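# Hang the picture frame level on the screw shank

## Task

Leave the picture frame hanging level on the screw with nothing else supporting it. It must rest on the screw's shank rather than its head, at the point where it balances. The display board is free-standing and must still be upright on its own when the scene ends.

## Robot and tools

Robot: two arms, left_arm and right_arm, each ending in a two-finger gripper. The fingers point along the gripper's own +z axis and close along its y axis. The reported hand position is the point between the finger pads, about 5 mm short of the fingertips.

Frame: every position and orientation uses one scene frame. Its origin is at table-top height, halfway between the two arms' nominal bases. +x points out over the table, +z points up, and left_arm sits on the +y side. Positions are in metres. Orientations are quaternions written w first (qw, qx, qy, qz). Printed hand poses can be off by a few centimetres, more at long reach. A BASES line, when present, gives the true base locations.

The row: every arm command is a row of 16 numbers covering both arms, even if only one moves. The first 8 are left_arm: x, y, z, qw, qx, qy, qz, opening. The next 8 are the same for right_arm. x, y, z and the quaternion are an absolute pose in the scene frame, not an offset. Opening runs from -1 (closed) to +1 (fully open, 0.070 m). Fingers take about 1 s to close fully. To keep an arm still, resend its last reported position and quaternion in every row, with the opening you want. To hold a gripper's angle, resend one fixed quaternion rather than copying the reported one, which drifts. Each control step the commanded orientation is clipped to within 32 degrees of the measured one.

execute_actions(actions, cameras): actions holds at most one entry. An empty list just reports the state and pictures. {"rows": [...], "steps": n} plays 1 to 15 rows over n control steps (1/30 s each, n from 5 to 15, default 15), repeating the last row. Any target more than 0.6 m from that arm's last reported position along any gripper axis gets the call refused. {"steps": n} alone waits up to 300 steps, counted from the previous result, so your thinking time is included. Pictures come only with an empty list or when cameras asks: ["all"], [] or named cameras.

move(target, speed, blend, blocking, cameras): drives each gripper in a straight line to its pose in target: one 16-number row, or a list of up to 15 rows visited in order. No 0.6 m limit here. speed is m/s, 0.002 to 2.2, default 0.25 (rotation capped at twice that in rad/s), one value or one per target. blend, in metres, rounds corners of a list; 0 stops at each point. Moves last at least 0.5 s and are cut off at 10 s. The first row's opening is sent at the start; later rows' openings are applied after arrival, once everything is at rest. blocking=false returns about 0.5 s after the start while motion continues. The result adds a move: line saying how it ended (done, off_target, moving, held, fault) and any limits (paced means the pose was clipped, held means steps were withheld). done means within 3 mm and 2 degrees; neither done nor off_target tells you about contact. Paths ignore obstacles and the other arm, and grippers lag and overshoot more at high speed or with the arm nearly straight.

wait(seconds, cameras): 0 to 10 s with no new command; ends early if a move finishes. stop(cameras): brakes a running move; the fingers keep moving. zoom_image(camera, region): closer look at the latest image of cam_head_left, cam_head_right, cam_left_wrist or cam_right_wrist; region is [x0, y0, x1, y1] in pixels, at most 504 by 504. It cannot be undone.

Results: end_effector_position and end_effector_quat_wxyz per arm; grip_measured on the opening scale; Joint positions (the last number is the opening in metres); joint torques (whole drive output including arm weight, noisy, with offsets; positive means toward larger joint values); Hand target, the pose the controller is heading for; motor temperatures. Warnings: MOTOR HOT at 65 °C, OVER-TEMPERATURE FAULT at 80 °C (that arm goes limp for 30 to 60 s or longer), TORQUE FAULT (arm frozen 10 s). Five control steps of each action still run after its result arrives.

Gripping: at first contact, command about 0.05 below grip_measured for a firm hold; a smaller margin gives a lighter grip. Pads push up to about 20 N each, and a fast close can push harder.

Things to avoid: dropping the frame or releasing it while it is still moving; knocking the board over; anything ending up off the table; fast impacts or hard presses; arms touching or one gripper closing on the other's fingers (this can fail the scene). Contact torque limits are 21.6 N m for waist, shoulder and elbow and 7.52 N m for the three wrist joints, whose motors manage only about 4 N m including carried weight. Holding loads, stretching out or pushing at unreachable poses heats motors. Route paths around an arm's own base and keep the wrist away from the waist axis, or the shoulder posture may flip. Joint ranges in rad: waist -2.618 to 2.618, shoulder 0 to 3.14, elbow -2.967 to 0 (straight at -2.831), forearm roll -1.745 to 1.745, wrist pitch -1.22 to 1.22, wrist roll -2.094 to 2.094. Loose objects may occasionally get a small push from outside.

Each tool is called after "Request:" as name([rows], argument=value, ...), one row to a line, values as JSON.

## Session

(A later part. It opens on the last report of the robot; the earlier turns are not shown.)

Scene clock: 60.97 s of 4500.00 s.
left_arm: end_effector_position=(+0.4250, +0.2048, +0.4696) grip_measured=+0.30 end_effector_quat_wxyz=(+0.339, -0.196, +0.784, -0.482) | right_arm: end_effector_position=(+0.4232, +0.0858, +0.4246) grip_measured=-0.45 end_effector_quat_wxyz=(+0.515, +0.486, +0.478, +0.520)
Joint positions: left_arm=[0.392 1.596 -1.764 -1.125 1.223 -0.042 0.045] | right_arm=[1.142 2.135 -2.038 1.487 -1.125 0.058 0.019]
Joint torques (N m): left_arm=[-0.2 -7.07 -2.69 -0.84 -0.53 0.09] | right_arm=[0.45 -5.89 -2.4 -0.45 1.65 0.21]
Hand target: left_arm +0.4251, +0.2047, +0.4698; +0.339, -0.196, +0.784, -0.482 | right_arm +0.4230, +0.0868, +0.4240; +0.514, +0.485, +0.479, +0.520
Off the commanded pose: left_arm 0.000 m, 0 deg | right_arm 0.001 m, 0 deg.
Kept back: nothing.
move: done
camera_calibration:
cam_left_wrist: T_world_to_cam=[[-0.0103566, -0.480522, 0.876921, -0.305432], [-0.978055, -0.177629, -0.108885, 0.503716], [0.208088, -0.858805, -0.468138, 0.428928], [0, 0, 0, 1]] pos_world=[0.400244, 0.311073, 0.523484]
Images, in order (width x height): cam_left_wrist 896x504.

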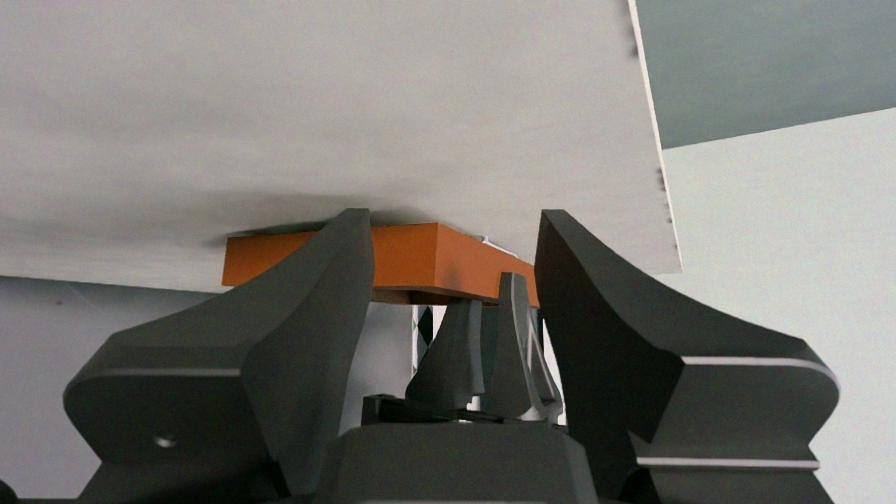

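Request:
move([
  [0.4251,0.2047,0.4698,0.339,-0.196,0.784,-0.482,0.3,0.423,0.0868,0.427,0.5142,0.4854,0.4790,0.5200,-0.51],
  [0.4251,0.2047,0.4698,0.339,-0.196,0.784,-0.482,0.3,0.423,0.0876,0.427,0.5142,0.4854,0.4790,0.5200,-0.51],
], speed=0.02, cameras=["cam_left_wrist"])

Request:
move([
  [0.4251,0.2047,0.4698,0.339,-0.196,0.784,-0.482,0.3,0.423,0.0874,0.4246,0.5142,0.4854,0.4790,0.5200,-0.51],
], speed=0.02, cameras=["cam_left_wrist"])

Request:
zoom_image(camera="cam_left_wrist", region=[465, 228, 525, 264])

Scene clock: 63.20 s of 4500.00 s.
left_arm: end_effector_position=(+0.4250, +0.2048, +0.4696) grip_measured=+0.30 end_effector_quat_wxyz=(+0.339, -0.196, +0.784, -0.482) | right_arm: end_effector_position=(+0.4238, +0.0876, +0.4251) grip_measured=-0.45 end_effector_quat_wxyz=(+0.514, +0.486, +0.480, +0.518)
Joint positions: left_arm=[0.392 1.596 -1.764 -1.125 1.223 -0.042 0.045] | right_arm=[1.142 2.142 -2.056 1.497 -1.121 0.042 0.019]
Joint torques (N m): left_arm=[-0.14 -6.99 -2.71 -0.85 -0.54 0.09] | right_arm=[4.73 -6.05 -4.01 -1.19 2.02 -0.14]
Hand target: left_arm +0.4251, +0.2047, +0.4698; +0.339, -0.196, +0.784, -0.482 | right_arm +0.4230, +0.0876, +0.4270; +0.514, +0.485, +0.479, +0.520
Off the commanded pose: left_arm 0.000 m, 0 deg | right_arm 0.002 m, 0 deg.
Kept back: nothing.
move: done
camera_calibration:
cam_left_wrist: T_world_to_cam=[[-0.0103566, -0.480522, 0.876921, -0.305432], [-0.978055, -0.177629, -0.108885, 0.503716], [0.208088, -0.858805, -0.468138, 0.428928], [0, 0, 0, 1]] pos_world=[0.400244, 0.311073, 0.523484]
Images, in order (width x height): cam_left_wrist 896x504.

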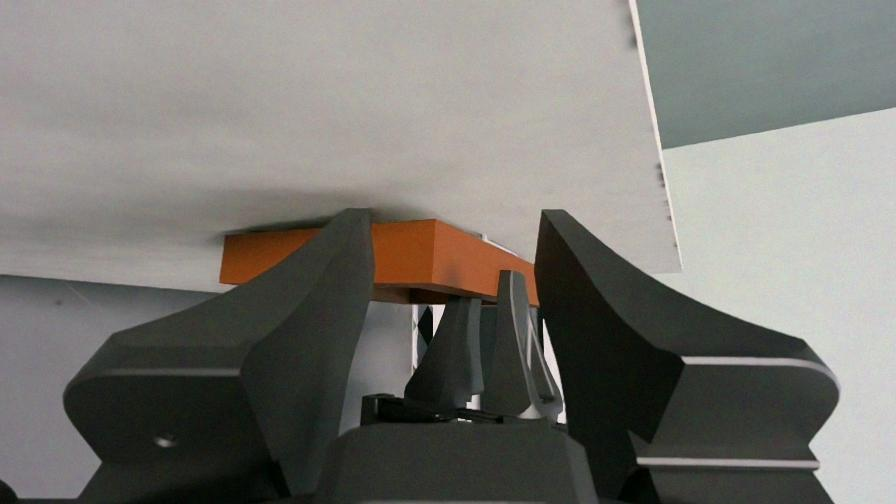

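Scene clock: 63.90 s of 4500.00 s.
left_arm: end_effector_position=(+0.4250, +0.2048, +0.4696) grip_measured=+0.30 end_effector_quat_wxyz=(+0.339, -0.196, +0.784, -0.482) | right_arm: end_effector_position=(+0.4231, +0.0877, +0.4252) grip_measured=-0.45 end_effector_quat_wxyz=(+0.514, +0.485, +0.479, +0.521)
Joint positions: left_arm=[0.392 1.596 -1.764 -1.125 1.223 -0.042 0.045] | right_arm=[1.143 2.138 -2.045 1.489 -1.12 0.054 0.019]
Joint torques (N m): left_arm=[0.11 -6.89 -2.68 -0.83 -0.52 0.09] | right_arm=[4.8 -7.5 -2.23 0.01 0.65 0.21]
Hand target: left_arm +0.4251, +0.2047, +0.4698; +0.339, -0.196, +0.784, -0.482 | right_arm +0.4230, +0.0874, +0.4246; +0.514, +0.485, +0.479, +0.520
Off the commanded pose: left_arm 0.000 m, 0 deg | right_arm 0.001 m, 0 deg.
Kept back: nothing.
move: done
camera_calibration:
cam_left_wrist: T_world_to_cam=[[-0.0103566, -0.480522, 0.876921, -0.305432], [-0.978055, -0.177629, -0.108885, 0.503716], [0.208088, -0.858805, -0.468138, 0.428928], [0, 0, 0, 1]] pos_world=[0.400244, 0.311073, 0.523484]
Images, in order (width x height): cam_left_wrist 896x504.

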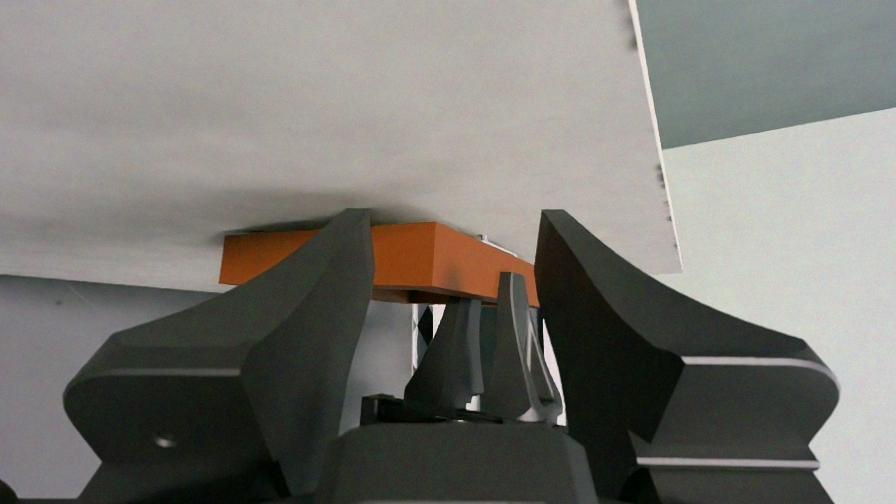

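Scaled by 8.400 from the camera's 896x504 image, which has a finer 1280x720 frame.

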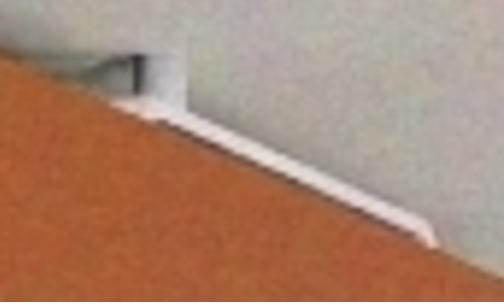

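Request:
move([
  [0.4251,0.2047,0.4698,0.339,-0.196,0.784,-0.482,0.3,0.421,0.0872,0.4262,0.5142,0.4854,0.4790,0.5200,-0.51],
], speed=0.02, cameras=["cam_left_wrist","cam_right_wrist"])

Request:
zoom_image(camera="cam_left_wrist", region=[465, 228, 525, 264])

Request:
zoom_image(camera="cam_left_wrist", region=[200, 190, 400, 310])

Scene clock: 65.47 s of 4500.00 s.
left_arm: end_effector_position=(+0.4250, +0.2048, +0.4696) grip_measured=+0.30 end_effector_quat_wxyz=(+0.339, -0.196, +0.784, -0.482) | right_arm: end_effector_position=(+0.4214, +0.0872, +0.4252) grip_measured=-0.45 end_effector_quat_wxyz=(+0.514, +0.486, +0.480, +0.519)
Joint positions: left_arm=[0.392 1.596 -1.764 -1.125 1.223 -0.042 0.045] | right_arm=[1.147 2.135 -2.042 1.492 -1.126 0.051 0.019]
Joint torques (N m): left_arm=[-0.03 -6.93 -2.75 -0.81 -0.5 0.06] | right_arm=[3.06 -9.3 -2.97 -0.46 0.12 -0.17]
Hand target: left_arm +0.4251, +0.2047, +0.4698; +0.339, -0.196, +0.784, -0.482 | right_arm +0.4210, +0.0872, +0.4262; +0.514, +0.485, +0.479, +0.520
Off the commanded pose: left_arm 0.000 m, 0 deg | right_arm 0.001 m, 0 deg.
Kept back: nothing.
move: done
camera_calibration:
cam_left_wrist: T_world_to_cam=[[-0.0103566, -0.480522, 0.876921, -0.305432], [-0.978055, -0.177629, -0.108885, 0.503716], [0.208088, -0.858805, -0.468138, 0.428928], [0, 0, 0, 1]] pos_world=[0.400244, 0.311073, 0.523484]
cam_right_wrist: T_world_to_cam=[[0.0581664, 0.0500145, -0.997053, 0.395747], [-0.61058, 0.791944, 0.00410554, 0.180228], [0.789815, 0.608542, 0.0766024, -0.300096], [0, 0, 0, 1]] pos_world=[0.324045, 0.0200974, 0.416829]
Images, in order (width x height): cam_left_wrist 896x504, cam_right_wrist 896x504.

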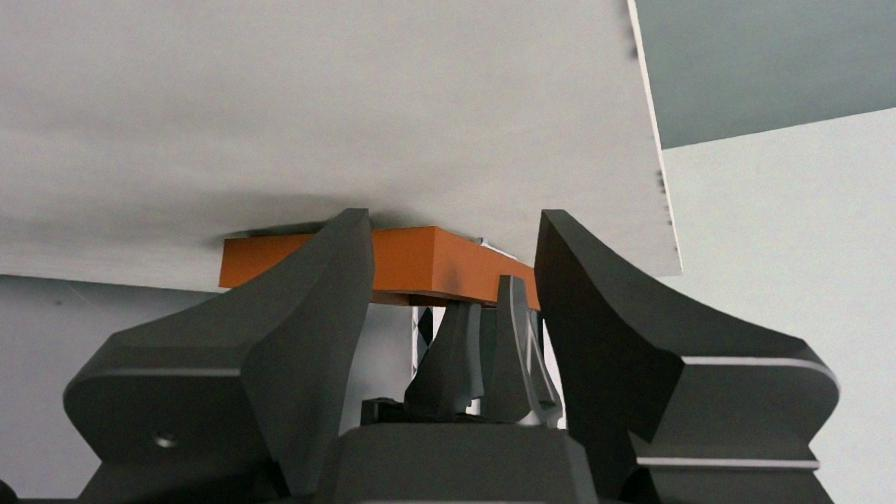

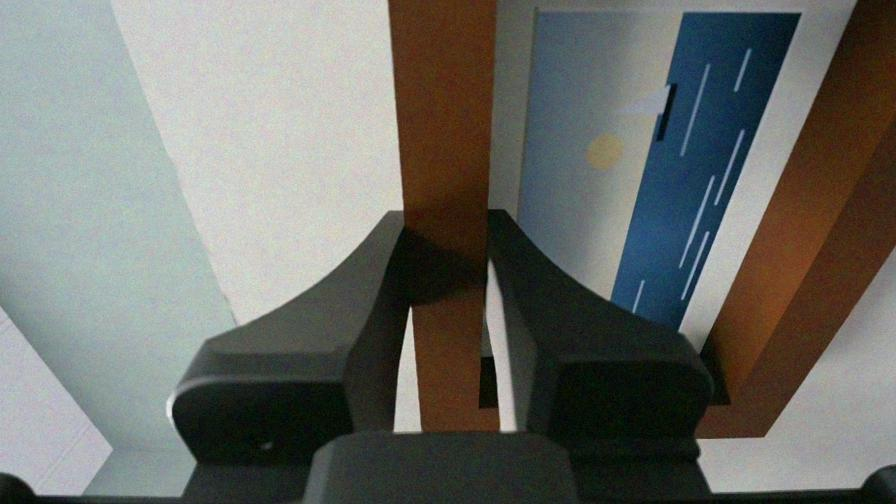

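Scaled by 8.400 from the camera's 896x504 image, which has a finer 1280x720 frame.

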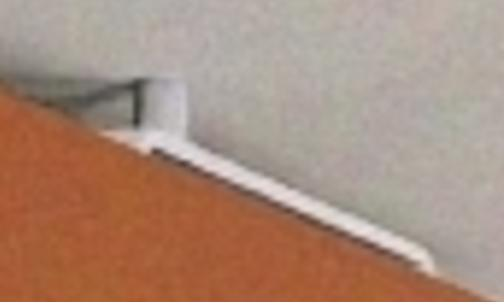

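Scaled by 2.520 from the camera's 896x504 image, which has a finer 1280x720 frame.

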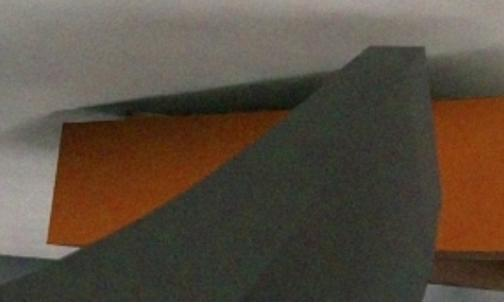

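Request:
move([
  [0.4251,0.2047,0.4698,0.339,-0.196,0.784,-0.482,0.3,0.4222,0.0872,0.4254,0.5142,0.4854,0.4790,0.5200,-0.51],
  [0.4251,0.2047,0.4698,0.339,-0.196,0.784,-0.482,0.3,0.4222,0.0872,0.4253,0.5142,0.4854,0.4790,0.5200,-0.47],
  [0.4251,0.2047,0.4698,0.339,-0.196,0.784,-0.482,0.3,0.4222,0.0872,0.4253,0.5142,0.4854,0.4790,0.5200,-0.45],
  [0.4251,0.2047,0.4698,0.339,-0.196,0.784,-0.482,0.3,0.4222,0.0872,0.4253,0.5142,0.4854,0.4790,0.5200,-0.435],
], speed=0.02, cameras=["cam_left_wrist","cam_right_wrist"])

Request:
zoom_image(camera="cam_left_wrist", region=[465, 228, 525, 264])

Scene clock: 68.67 s of 4500.00 s.
left_arm: end_effector_position=(+0.4250, +0.2048, +0.4696) grip_measured=+0.30 end_effector_quat_wxyz=(+0.339, -0.196, +0.784, -0.482) | right_arm: end_effector_position=(+0.4221, +0.0872, +0.4254) grip_measured=-0.43 end_effector_quat_wxyz=(+0.514, +0.485, +0.479, +0.520)
Joint positions: left_arm=[0.392 1.596 -1.764 -1.125 1.223 -0.042 0.045] | right_arm=[1.145 2.136 -2.043 1.491 -1.123 0.052 0.02]
Joint torques (N m): left_arm=[0.06 -6.79 -2.65 -0.83 -0.5 0.07] | right_arm=[-0.2 -9.85 -3.86 -1.26 -0.1 0.15]
Hand target: left_arm +0.4251, +0.2047, +0.4698; +0.339, -0.196, +0.784, -0.482 | right_arm +0.4222, +0.0872, +0.4253; +0.514, +0.485, +0.479, +0.520
Off the commanded pose: left_arm 0.000 m, 0 deg | right_arm 0.000 m, 0 deg.
Kept back: nothing.
move: done
camera_calibration:
cam_left_wrist: T_world_to_cam=[[-0.0103566, -0.480522, 0.876921, -0.305432], [-0.978055, -0.177629, -0.108885, 0.503716], [0.208088, -0.858805, -0.468138, 0.428928], [0, 0, 0, 1]] pos_world=[0.400244, 0.311073, 0.523484]
cam_right_wrist: T_world_to_cam=[[0.0596929, 0.0509579, -0.996915, 0.395134], [-0.611525, 0.791216, 0.00382677, 0.181151], [0.78897, 0.60941, 0.078392, -0.301216], [0, 0, 0, 1]] pos_world=[0.324842, 0.0200998, 0.416835]
Images, in order (width x height): cam_left_wrist 896x504, cam_right_wrist 896x504.

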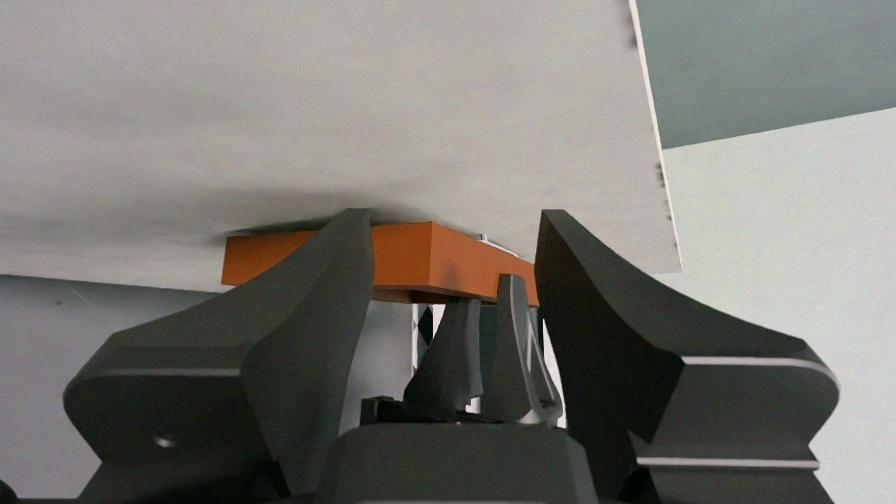

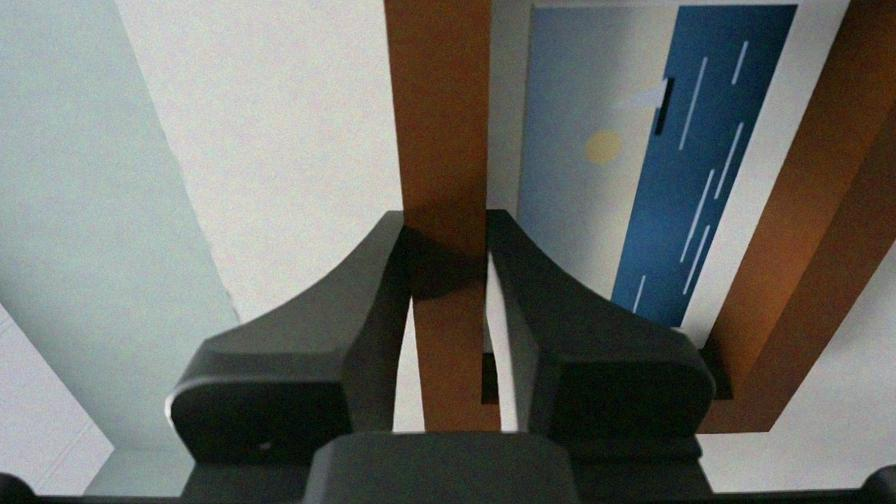

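Scaled by 8.400 from the camera's 896x504 image, which has a finer 1280x720 frame.

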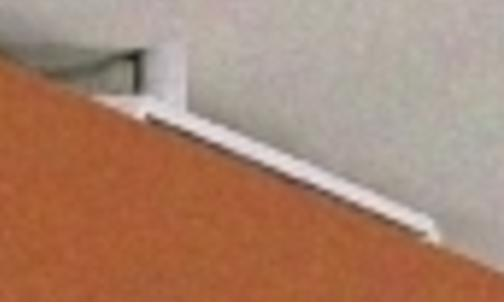

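Request:
move([
  [0.4251,0.2047,0.4698,0.339,-0.196,0.784,-0.482,0.3,0.4222,0.0872,0.4253,0.5142,0.4854,0.4790,0.5200,-0.42],
  [0.4251,0.2047,0.4698,0.339,-0.196,0.784,-0.482,0.3,0.4222,0.0872,0.4253,0.5142,0.4854,0.4790,0.5200,-0.38],
  [0.4251,0.2047,0.4698,0.339,-0.196,0.784,-0.482,0.3,0.4222,0.0872,0.4253,0.5142,0.4854,0.4790,0.5200,-0.3],
], speed=0.02, cameras=["cam_left_wrist","cam_right_wrist"])

Request:
zoom_image(camera="cam_left_wrist", region=[465, 228, 525, 264])

Scene clock: 70.53 s of 4500.00 s.
left_arm: end_effector_position=(+0.4250, +0.2048, +0.4696) grip_measured=+0.30 end_effector_quat_wxyz=(+0.339, -0.196, +0.784, -0.482) | right_arm: end_effector_position=(+0.4221, +0.0872, +0.4254) grip_measured=-0.30 end_effector_quat_wxyz=(+0.514, +0.485, +0.479, +0.520)
Joint positions: left_arm=[0.392 1.596 -1.764 -1.125 1.223 -0.042 0.045] | right_arm=[1.145 2.136 -2.043 1.491 -1.123 0.052 0.025]
Joint torques (N m): left_arm=[-0.01 -6.76 -2.6 -0.81 -0.5 0.05] | right_arm=[0.03 -9.95 -3.59 -1.02 0.01 0.04]
Hand target: left_arm +0.4251, +0.2047, +0.4698; +0.339, -0.196, +0.784, -0.482 | right_arm +0.4222, +0.0872, +0.4253; +0.514, +0.485, +0.479, +0.520
Off the commanded pose: left_arm 0.000 m, 0 deg | right_arm 0.000 m, 0 deg.
Kept back: nothing.
move: done
camera_calibration:
cam_left_wrist: T_world_to_cam=[[-0.0103566, -0.480522, 0.876921, -0.305432], [-0.978055, -0.177629, -0.108885, 0.503716], [0.208088, -0.858805, -0.468138, 0.428928], [0, 0, 0, 1]] pos_world=[0.400244, 0.311073, 0.523484]
cam_right_wrist: T_world_to_cam=[[0.0596929, 0.0509579, -0.996915, 0.395134], [-0.611525, 0.791216, 0.00382677, 0.181151], [0.78897, 0.60941, 0.078392, -0.301216], [0, 0, 0, 1]] pos_world=[0.324842, 0.0200998, 0.416835]
Images, in order (width x height): cam_left_wrist 896x504, cam_right_wrist 896x504.

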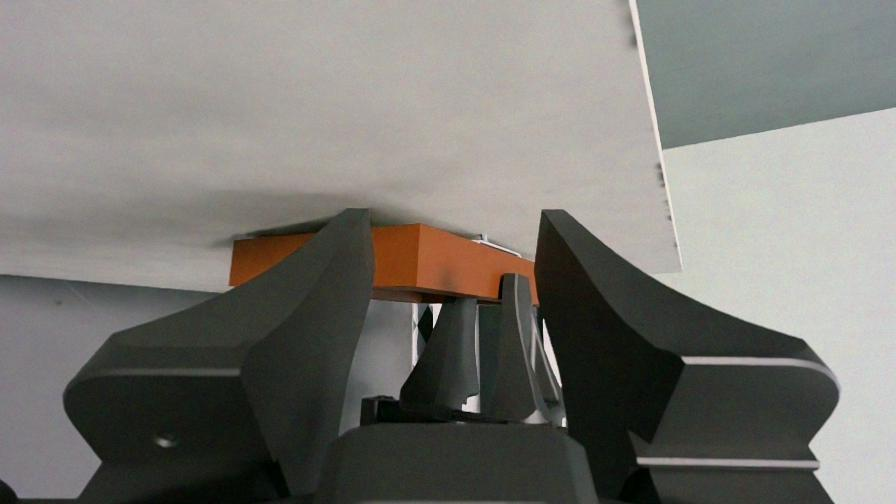

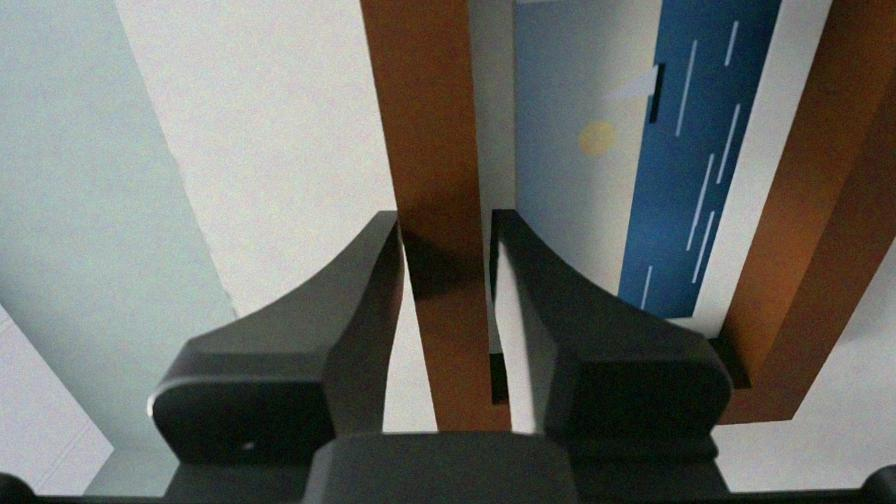

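Scaled by 8.400 from the camera's 896x504 image, which has a finer 1280x720 frame.

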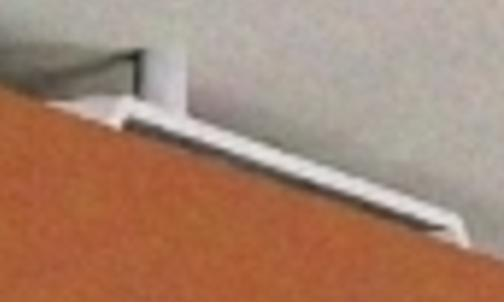

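Request:
move([
  [0.4251,0.2047,0.4698,0.339,-0.196,0.784,-0.482,0.3,0.4222,0.0872,0.4253,0.5142,0.4854,0.4790,0.5200,-0.2],
  [0.4251,0.2047,0.4698,0.339,-0.196,0.784,-0.482,0.3,0.4222,0.0872,0.4253,0.5142,0.4854,0.4790,0.5200,0.2],
], speed=0.02, cameras=["cam_left_wrist","cam_right_wrist"])

Request:
zoom_image(camera="cam_left_wrist", region=[440, 228, 540, 268])

Scene clock: 71.83 s of 4500.00 s.
left_arm: end_effector_position=(+0.4250, +0.2048, +0.4696) grip_measured=+0.30 end_effector_quat_wxyz=(+0.339, -0.196, +0.784, -0.482) | right_arm: end_effector_position=(+0.4221, +0.0872, +0.4254) grip_measured=+0.20 end_effector_quat_wxyz=(+0.514, +0.485, +0.479, +0.520)
Joint positions: left_arm=[0.392 1.596 -1.764 -1.125 1.223 -0.042 0.045] | right_arm=[1.145 2.136 -2.043 1.491 -1.123 0.052 0.042]
Joint torques (N m): left_arm=[-0.01 -6.93 -2.7 -0.79 -0.48 0.04] | right_arm=[0.48 -10.06 -3.74 -1.03 0.07 -0.05]
Hand target: left_arm +0.4251, +0.2047, +0.4698; +0.339, -0.196, +0.784, -0.482 | right_arm +0.4222, +0.0872, +0.4253; +0.514, +0.485, +0.479, +0.520
Off the commanded pose: left_arm 0.000 m, 0 deg | right_arm 0.000 m, 0 deg.
Kept back: nothing.
move: done
camera_calibration:
cam_left_wrist: T_world_to_cam=[[-0.0103566, -0.480522, 0.876921, -0.305432], [-0.978055, -0.177629, -0.108885, 0.503716], [0.208088, -0.858805, -0.468138, 0.428928], [0, 0, 0, 1]] pos_world=[0.400244, 0.311073, 0.523484]
cam_right_wrist: T_world_to_cam=[[0.0596929, 0.0509579, -0.996915, 0.395134], [-0.611525, 0.791216, 0.00382677, 0.181151], [0.78897, 0.60941, 0.078392, -0.301216], [0, 0, 0, 1]] pos_world=[0.324842, 0.0200998, 0.416835]
Images, in order (width x height): cam_left_wrist 896x504, cam_right_wrist 896x504.

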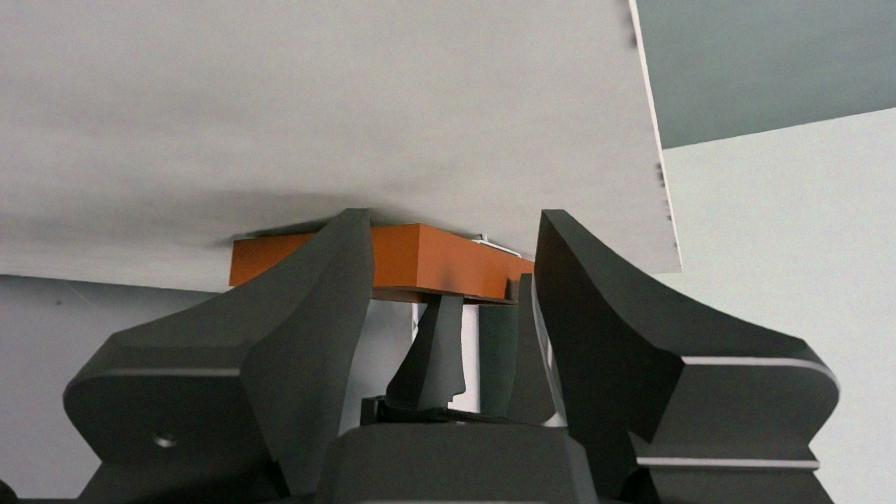

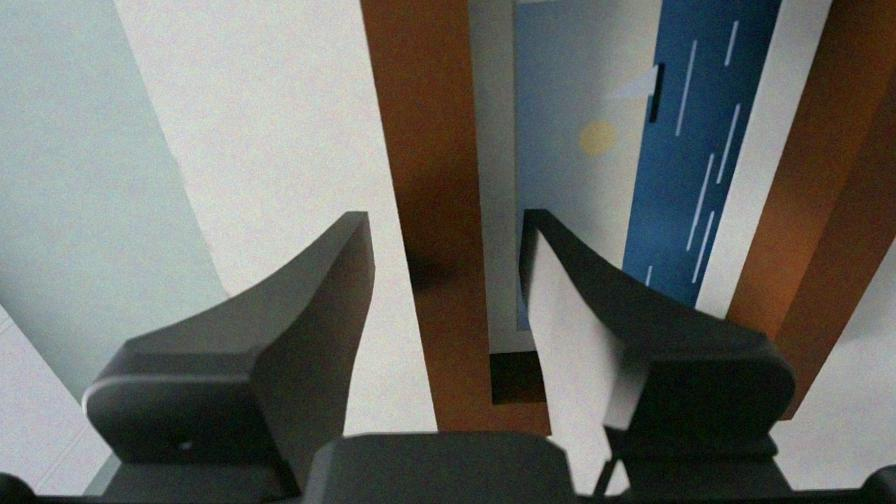

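Scaled by 5.040 from the camera's 896x504 image, which has a finer 1280x720 frame.

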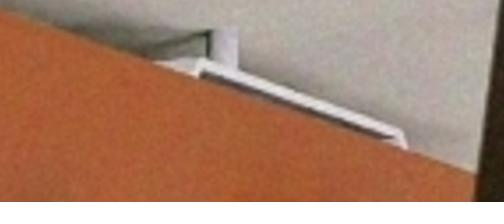

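Request:
move([
  [0.4251,0.2047,0.4698,0.339,-0.196,0.784,-0.482,0.3,0.4222,0.0872,0.4253,0.5684,0.4206,0.5376,0.4592,0.2],
  [0.4251,0.2047,0.4698,0.339,-0.196,0.784,-0.482,0.3,0.4222,0.0872,0.4253,0.5684,0.4206,0.5376,0.4592,-0.25],
  [0.4251,0.2047,0.4698,0.339,-0.196,0.784,-0.482,0.3,0.4222,0.0872,0.4253,0.5684,0.4206,0.5376,0.4592,-0.35],
  [0.4251,0.2047,0.4698,0.339,-0.196,0.784,-0.482,0.3,0.4222,0.0872,0.4253,0.5684,0.4206,0.5376,0.4592,-0.41],
  [0.4251,0.2047,0.4698,0.339,-0.196,0.784,-0.482,0.3,0.4222,0.0872,0.4253,0.5684,0.4206,0.5376,0.4592,-0.44],
], speed=0.03, cameras=["cam_left_wrist","cam_right_wrist"])

Request:
zoom_image(camera="cam_left_wrist", region=[440, 228, 540, 268])

Scene clock: 79.57 s of 4500.00 s.
left_arm: end_effector_position=(+0.4250, +0.2048, +0.4696) grip_measured=+0.30 end_effector_quat_wxyz=(+0.339, -0.196, +0.784, -0.482) | right_arm: end_effector_position=(+0.4221, +0.0874, +0.4255) grip_measured=-0.44 end_effector_quat_wxyz=(+0.569, +0.420, +0.538, +0.459)
Joint positions: left_arm=[0.392 1.596 -1.764 -1.125 1.223 -0.042 0.045] | right_arm=[1.141 2.12 -2.017 1.486 -1.104 -0.175 0.02]
Joint torques (N m): left_arm=[0.14 -6.69 -2.39 -0.76 -0.44 0.05] | right_arm=[-0.5 -8.1 -3.73 -0.56 -0.27 -0.11]
Hand target: left_arm +0.4251, +0.2047, +0.4698; +0.339, -0.196, +0.784, -0.482 | right_arm +0.4222, +0.0872, +0.4253; +0.568, +0.421, +0.538, +0.459
Off the commanded pose: left_arm 0.000 m, 0 deg | right_arm 0.000 m, 0 deg.
Kept back: nothing.
move: done
camera_calibration:
cam_left_wrist: T_world_to_cam=[[-0.0103566, -0.480522, 0.876921, -0.305432], [-0.978055, -0.177629, -0.108885, 0.503716], [0.208088, -0.858805, -0.468138, 0.428928], [0, 0, 0, 1]] pos_world=[0.400244, 0.311073, 0.523484]
cam_right_wrist: T_world_to_cam=[[0.0605749, -0.186779, -0.980533, 0.408654], [-0.611305, 0.76962, -0.184368, 0.262994], [0.789074, 0.610572, -0.0675592, -0.239303], [0, 0, 0, 1]] pos_world=[0.324843, 0.0200338, 0.433019]
Images, in order (width x height): cam_left_wrist 896x504, cam_right_wrist 896x504.

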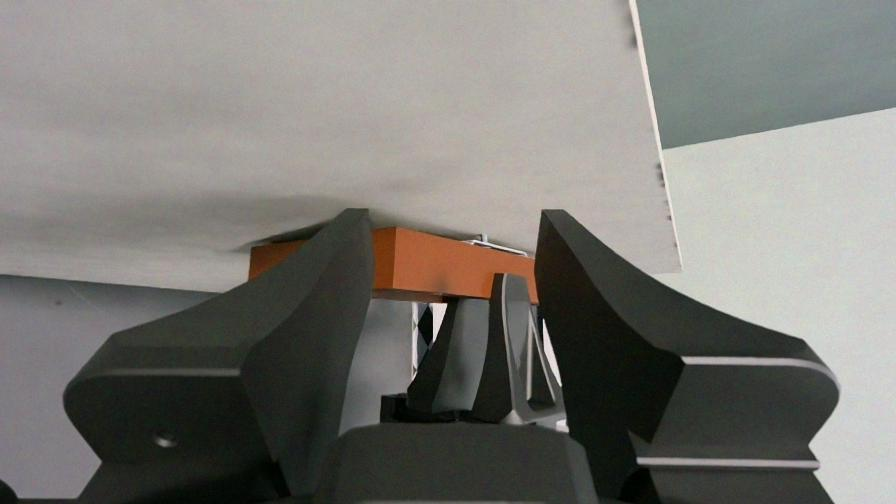

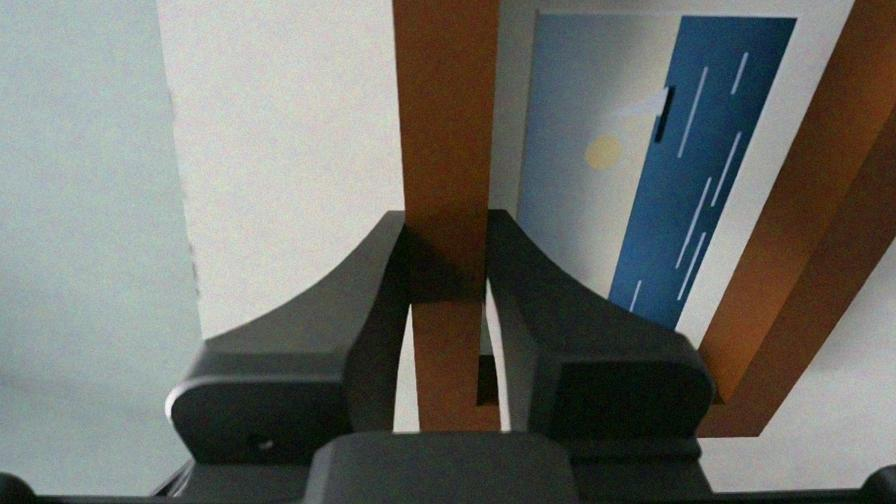

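Scaled by 5.040 from the camera's 896x504 image, which has a finer 1280x720 frame.

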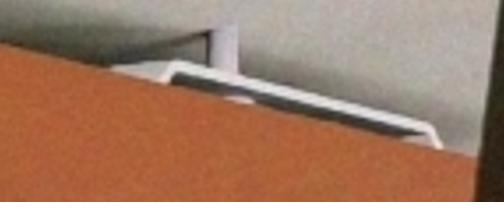

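Request:
move([
  [0.4251,0.2047,0.4698,0.339,-0.196,0.784,-0.482,0.3,0.4222,0.0872,0.4253,0.5684,0.4206,0.5376,0.4592,-0.41],
  [0.4251,0.2047,0.4698,0.339,-0.196,0.784,-0.482,0.3,0.4222,0.0872,0.4253,0.5684,0.4206,0.5376,0.4592,-0.35],
  [0.4251,0.2047,0.4698,0.339,-0.196,0.784,-0.482,0.3,0.4222,0.0872,0.4253,0.5684,0.4206,0.5376,0.4592,-0.2],
  [0.4251,0.2047,0.4698,0.339,-0.196,0.784,-0.482,0.3,0.4222,0.0872,0.4253,0.5684,0.4206,0.5376,0.4592,0.2],
], speed=0.03, cameras=["cam_left_wrist","cam_right_wrist"])

Request:
zoom_image(camera="cam_left_wrist", region=[440, 228, 540, 268])

Scene clock: 82.07 s of 4500.00 s.
left_arm: end_effector_position=(+0.4250, +0.2048, +0.4696) grip_measured=+0.30 end_effector_quat_wxyz=(+0.339, -0.196, +0.784, -0.482) | right_arm: end_effector_position=(+0.4221, +0.0873, +0.4253) grip_measured=+0.20 end_effector_quat_wxyz=(+0.568, +0.421, +0.538, +0.459)
Joint positions: left_arm=[0.392 1.596 -1.764 -1.125 1.223 -0.042 0.046] | right_arm=[1.141 2.12 -2.017 1.487 -1.104 -0.175 0.042]
Joint torques (N m): left_arm=[0.18 -6.71 -2.51 -0.76 -0.42 0.05] | right_arm=[0.71 -10.65 -3.91 -1.22 0.01 -0.02]
Hand target: left_arm +0.4251, +0.2047, +0.4698; +0.339, -0.196, +0.784, -0.482 | right_arm +0.4222, +0.0872, +0.4253; +0.568, +0.421, +0.538, +0.459
Off the commanded pose: left_arm 0.000 m, 0 deg | right_arm 0.000 m, 0 deg.
Kept back: nothing.
move: done
camera_calibration:
cam_left_wrist: T_world_to_cam=[[-0.0103566, -0.480522, 0.876921, -0.305432], [-0.978055, -0.177629, -0.108885, 0.503716], [0.208088, -0.858805, -0.468138, 0.428928], [0, 0, 0, 1]] pos_world=[0.400244, 0.311073, 0.523484]
cam_right_wrist: T_world_to_cam=[[0.059467, -0.186222, -0.980706, 0.408881], [-0.611515, 0.769723, -0.18324, 0.262535], [0.788995, 0.610613, -0.0681044, -0.239055], [0, 0, 0, 1]] pos_world=[0.324842, 0.0200341, 0.432818]
Images, in order (width x height): cam_left_wrist 896x504, cam_right_wrist 896x504.

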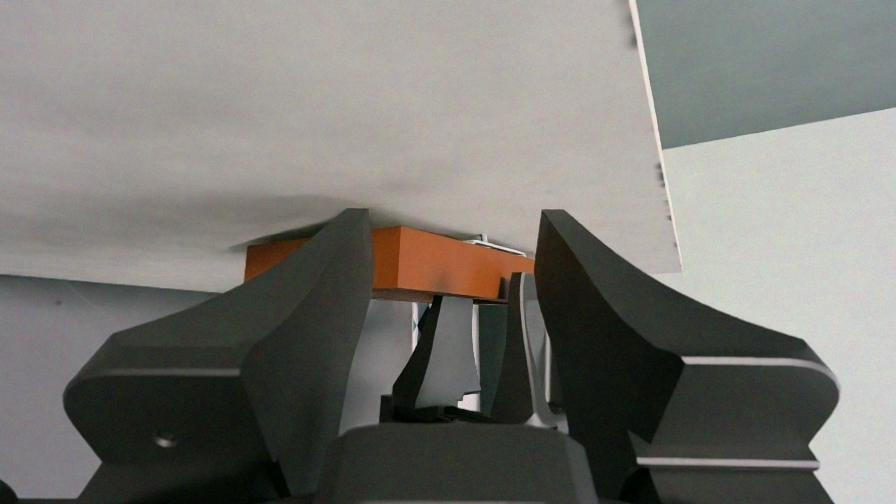

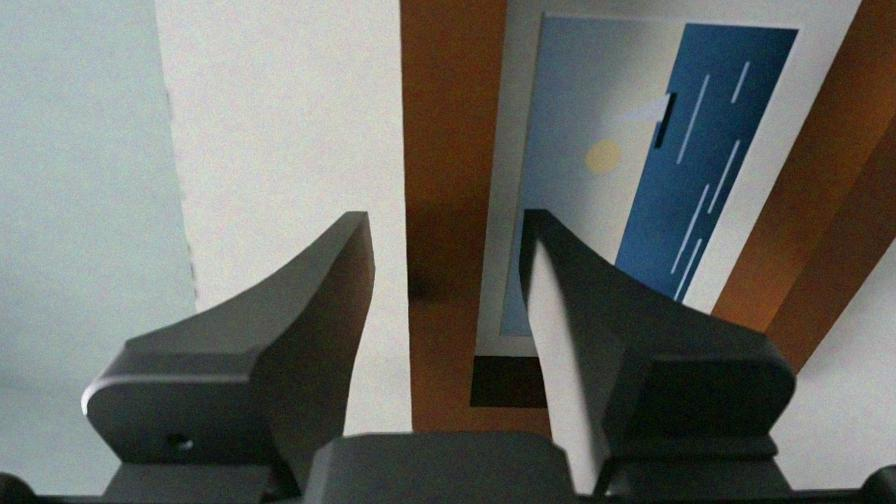

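Scaled by 5.040 from the camera's 896x504 image, which has a finer 1280x720 frame.

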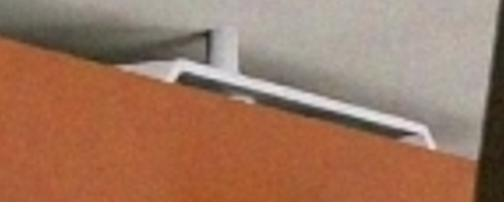

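Request:
move([
  [0.4251,0.2047,0.4698,0.339,-0.196,0.784,-0.482,0.3,0.4222,0.0873,0.4253,0.5595,0.4323,0.5279,0.4703,0.2],
  [0.4251,0.2047,0.4698,0.339,-0.196,0.784,-0.482,0.3,0.4222,0.0873,0.4253,0.5595,0.4323,0.5279,0.4703,-0.25],
  [0.4251,0.2047,0.4698,0.339,-0.196,0.784,-0.482,0.3,0.4222,0.0873,0.4253,0.5595,0.4323,0.5279,0.4703,-0.38],
  [0.4251,0.2047,0.4698,0.339,-0.196,0.784,-0.482,0.3,0.4222,0.0873,0.4253,0.5595,0.4323,0.5279,0.4703,-0.43],
  [0.4251,0.2047,0.4698,0.339,-0.196,0.784,-0.482,0.3,0.4222,0.0873,0.4253,0.5595,0.4323,0.5279,0.4703,-0.46],
  [0.4251,0.2047,0.4698,0.339,-0.196,0.784,-0.482,0.3,0.4222,0.0873,0.4253,0.5595,0.4323,0.5279,0.4703,-0.51],
], speed=0.03, cameras=["cam_left_wrist","cam_right_wrist"])

Request:
move([
  [0.4251,0.2047,0.4698,0.339,-0.196,0.784,-0.482,0.3,0.4217,0.0873,0.4285,0.5595,0.4323,0.5279,0.4703,-0.51],
], speed=0.02, cameras=["cam_left_wrist","cam_right_wrist"])

Request:
zoom_image(camera="cam_left_wrist", region=[440, 228, 540, 268])

Scene clock: 88.77 s of 4500.00 s.
left_arm: end_effector_position=(+0.4250, +0.2048, +0.4696) grip_measured=+0.30 end_effector_quat_wxyz=(+0.339, -0.196, +0.784, -0.482) | right_arm: end_effector_position=(+0.4223, +0.0873, +0.4253) grip_measured=-0.45 end_effector_quat_wxyz=(+0.560, +0.432, +0.528, +0.470)
Joint positions: left_arm=[0.392 1.596 -1.764 -1.125 1.223 -0.042 0.046] | right_arm=[1.141 2.123 -2.021 1.486 -1.107 -0.135 0.019]
Joint torques (N m): left_arm=[0.3 -6.79 -2.36 -0.77 -0.4 0.08] | right_arm=[0.11 -9.01 -3.21 -0.42 -0.2 -0.14]
Hand target: left_arm +0.4251, +0.2047, +0.4698; +0.339, -0.196, +0.784, -0.482 | right_arm +0.4222, +0.0873, +0.4253; +0.560, +0.432, +0.528, +0.470
Off the commanded pose: left_arm 0.000 m, 0 deg | right_arm 0.000 m, 0 deg.
Kept back: nothing.
move: done
camera_calibration:
cam_left_wrist: T_world_to_cam=[[-0.0103566, -0.480522, 0.876921, -0.305432], [-0.978055, -0.177629, -0.108885, 0.503716], [0.208088, -0.858805, -0.468138, 0.428928], [0, 0, 0, 1]] pos_world=[0.400244, 0.311073, 0.523484]
cam_right_wrist: T_world_to_cam=[[0.0603375, -0.145878, -0.987461, 0.407902], [-0.611394, 0.776575, -0.152082, 0.248786], [0.789022, 0.612904, -0.0423325, -0.25037], [0, 0, 0, 1]] pos_world=[0.325043, 0.0197558, 0.430024]
Images, in order (width x height): cam_left_wrist 896x504, cam_right_wrist 896x504.

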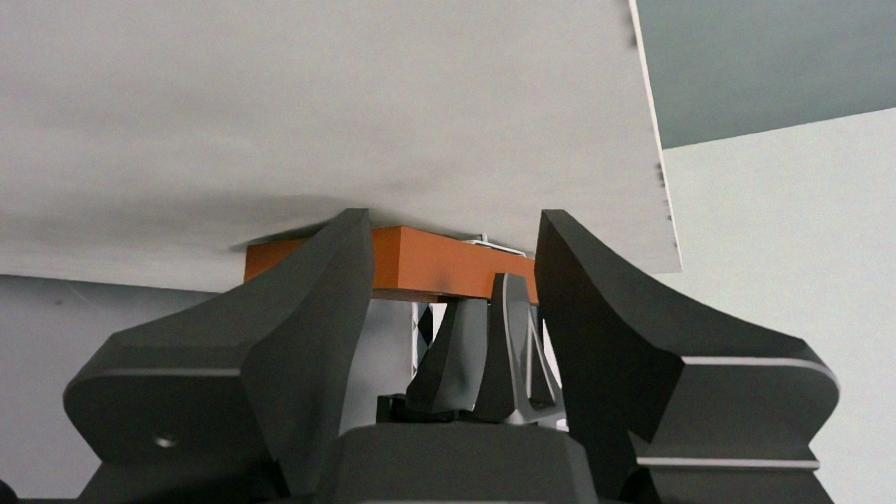

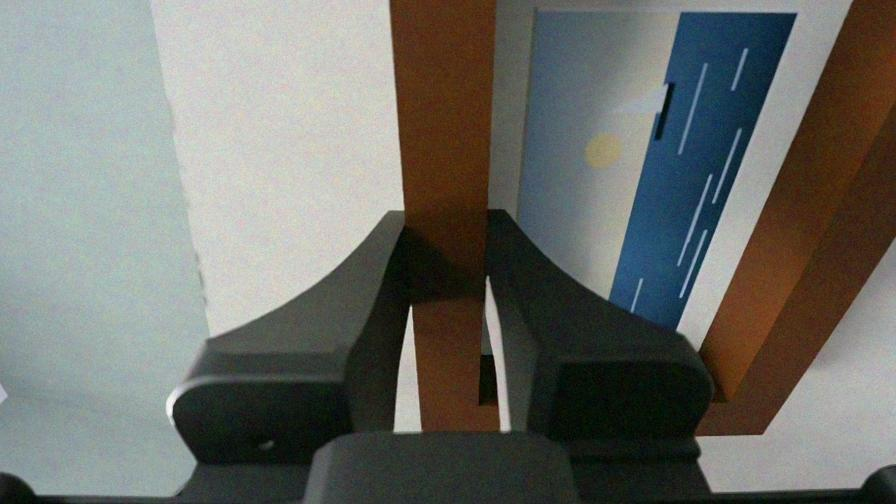

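Scene clock: 89.47 s of 4500.00 s.
left_arm: end_effector_position=(+0.4250, +0.2048, +0.4696) grip_measured=+0.30 end_effector_quat_wxyz=(+0.339, -0.196, +0.784, -0.482) | right_arm: end_effector_position=(+0.4220, +0.0872, +0.4274) grip_measured=-0.45 end_effector_quat_wxyz=(+0.559, +0.433, +0.529, +0.470)
Joint positions: left_arm=[0.392 1.596 -1.764 -1.125 1.223 -0.042 0.046] | right_arm=[1.142 2.124 -2.033 1.495 -1.108 -0.149 0.019]
Joint torques (N m): left_arm=[0.38 -6.62 -2.27 -0.73 -0.45 0.04] | right_arm=[1.09 -11.2 -5.26 -1.83 -0.13 -0.1]
Hand target: left_arm +0.4251, +0.2047, +0.4698; +0.339, -0.196, +0.784, -0.482 | right_arm +0.4217, +0.0873, +0.4285; +0.560, +0.432, +0.528, +0.470
Off the commanded pose: left_arm 0.000 m, 0 deg | right_arm 0.001 m, 0 deg.
Kept back: nothing.
move: done
camera_calibration:
cam_left_wrist: T_world_to_cam=[[-0.0103566, -0.480522, 0.876921, -0.305432], [-0.978055, -0.177629, -0.108885, 0.503716], [0.208088, -0.858805, -0.468138, 0.428928], [0, 0, 0, 1]] pos_world=[0.400244, 0.311073, 0.523484]
cam_right_wrist: T_world_to_cam=[[0.0572259, -0.145854, -0.98765, 0.411277], [-0.611095, 0.77718, -0.15018, 0.248022], [0.789486, 0.612142, -0.0446555, -0.249167], [0, 0, 0, 1]] pos_world=[0.324744, 0.0197539, 0.432319]
Images, in order (width x height): cam_left_wrist 896x504, cam_right_wrist 896x504.

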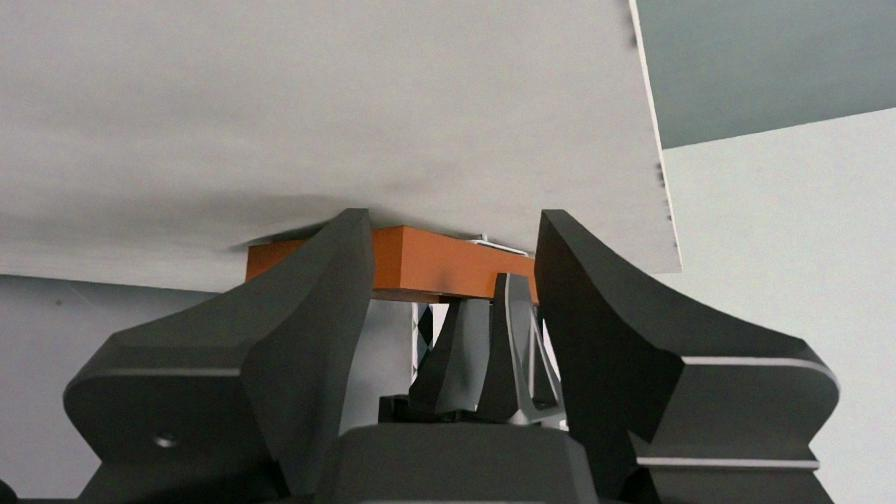

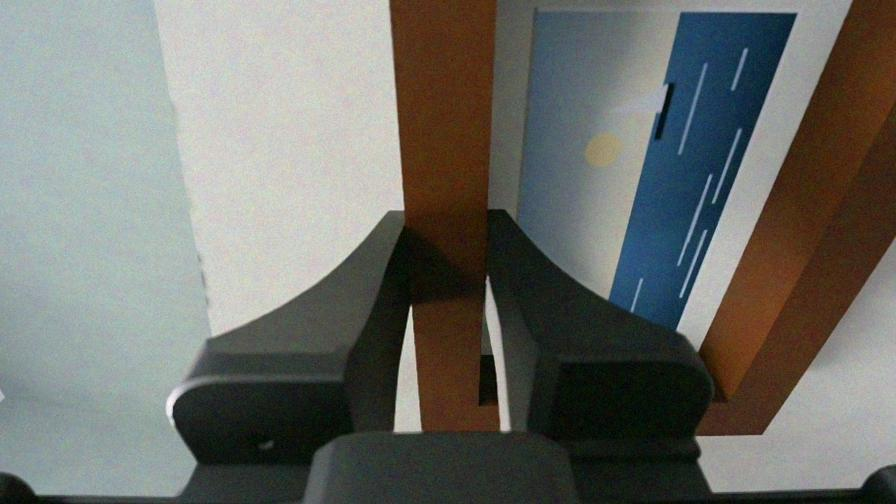

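Scaled by 5.040 from the camera's 896x504 image, which has a finer 1280x720 frame.

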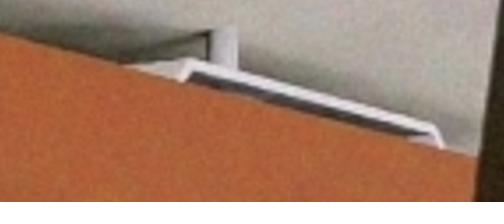

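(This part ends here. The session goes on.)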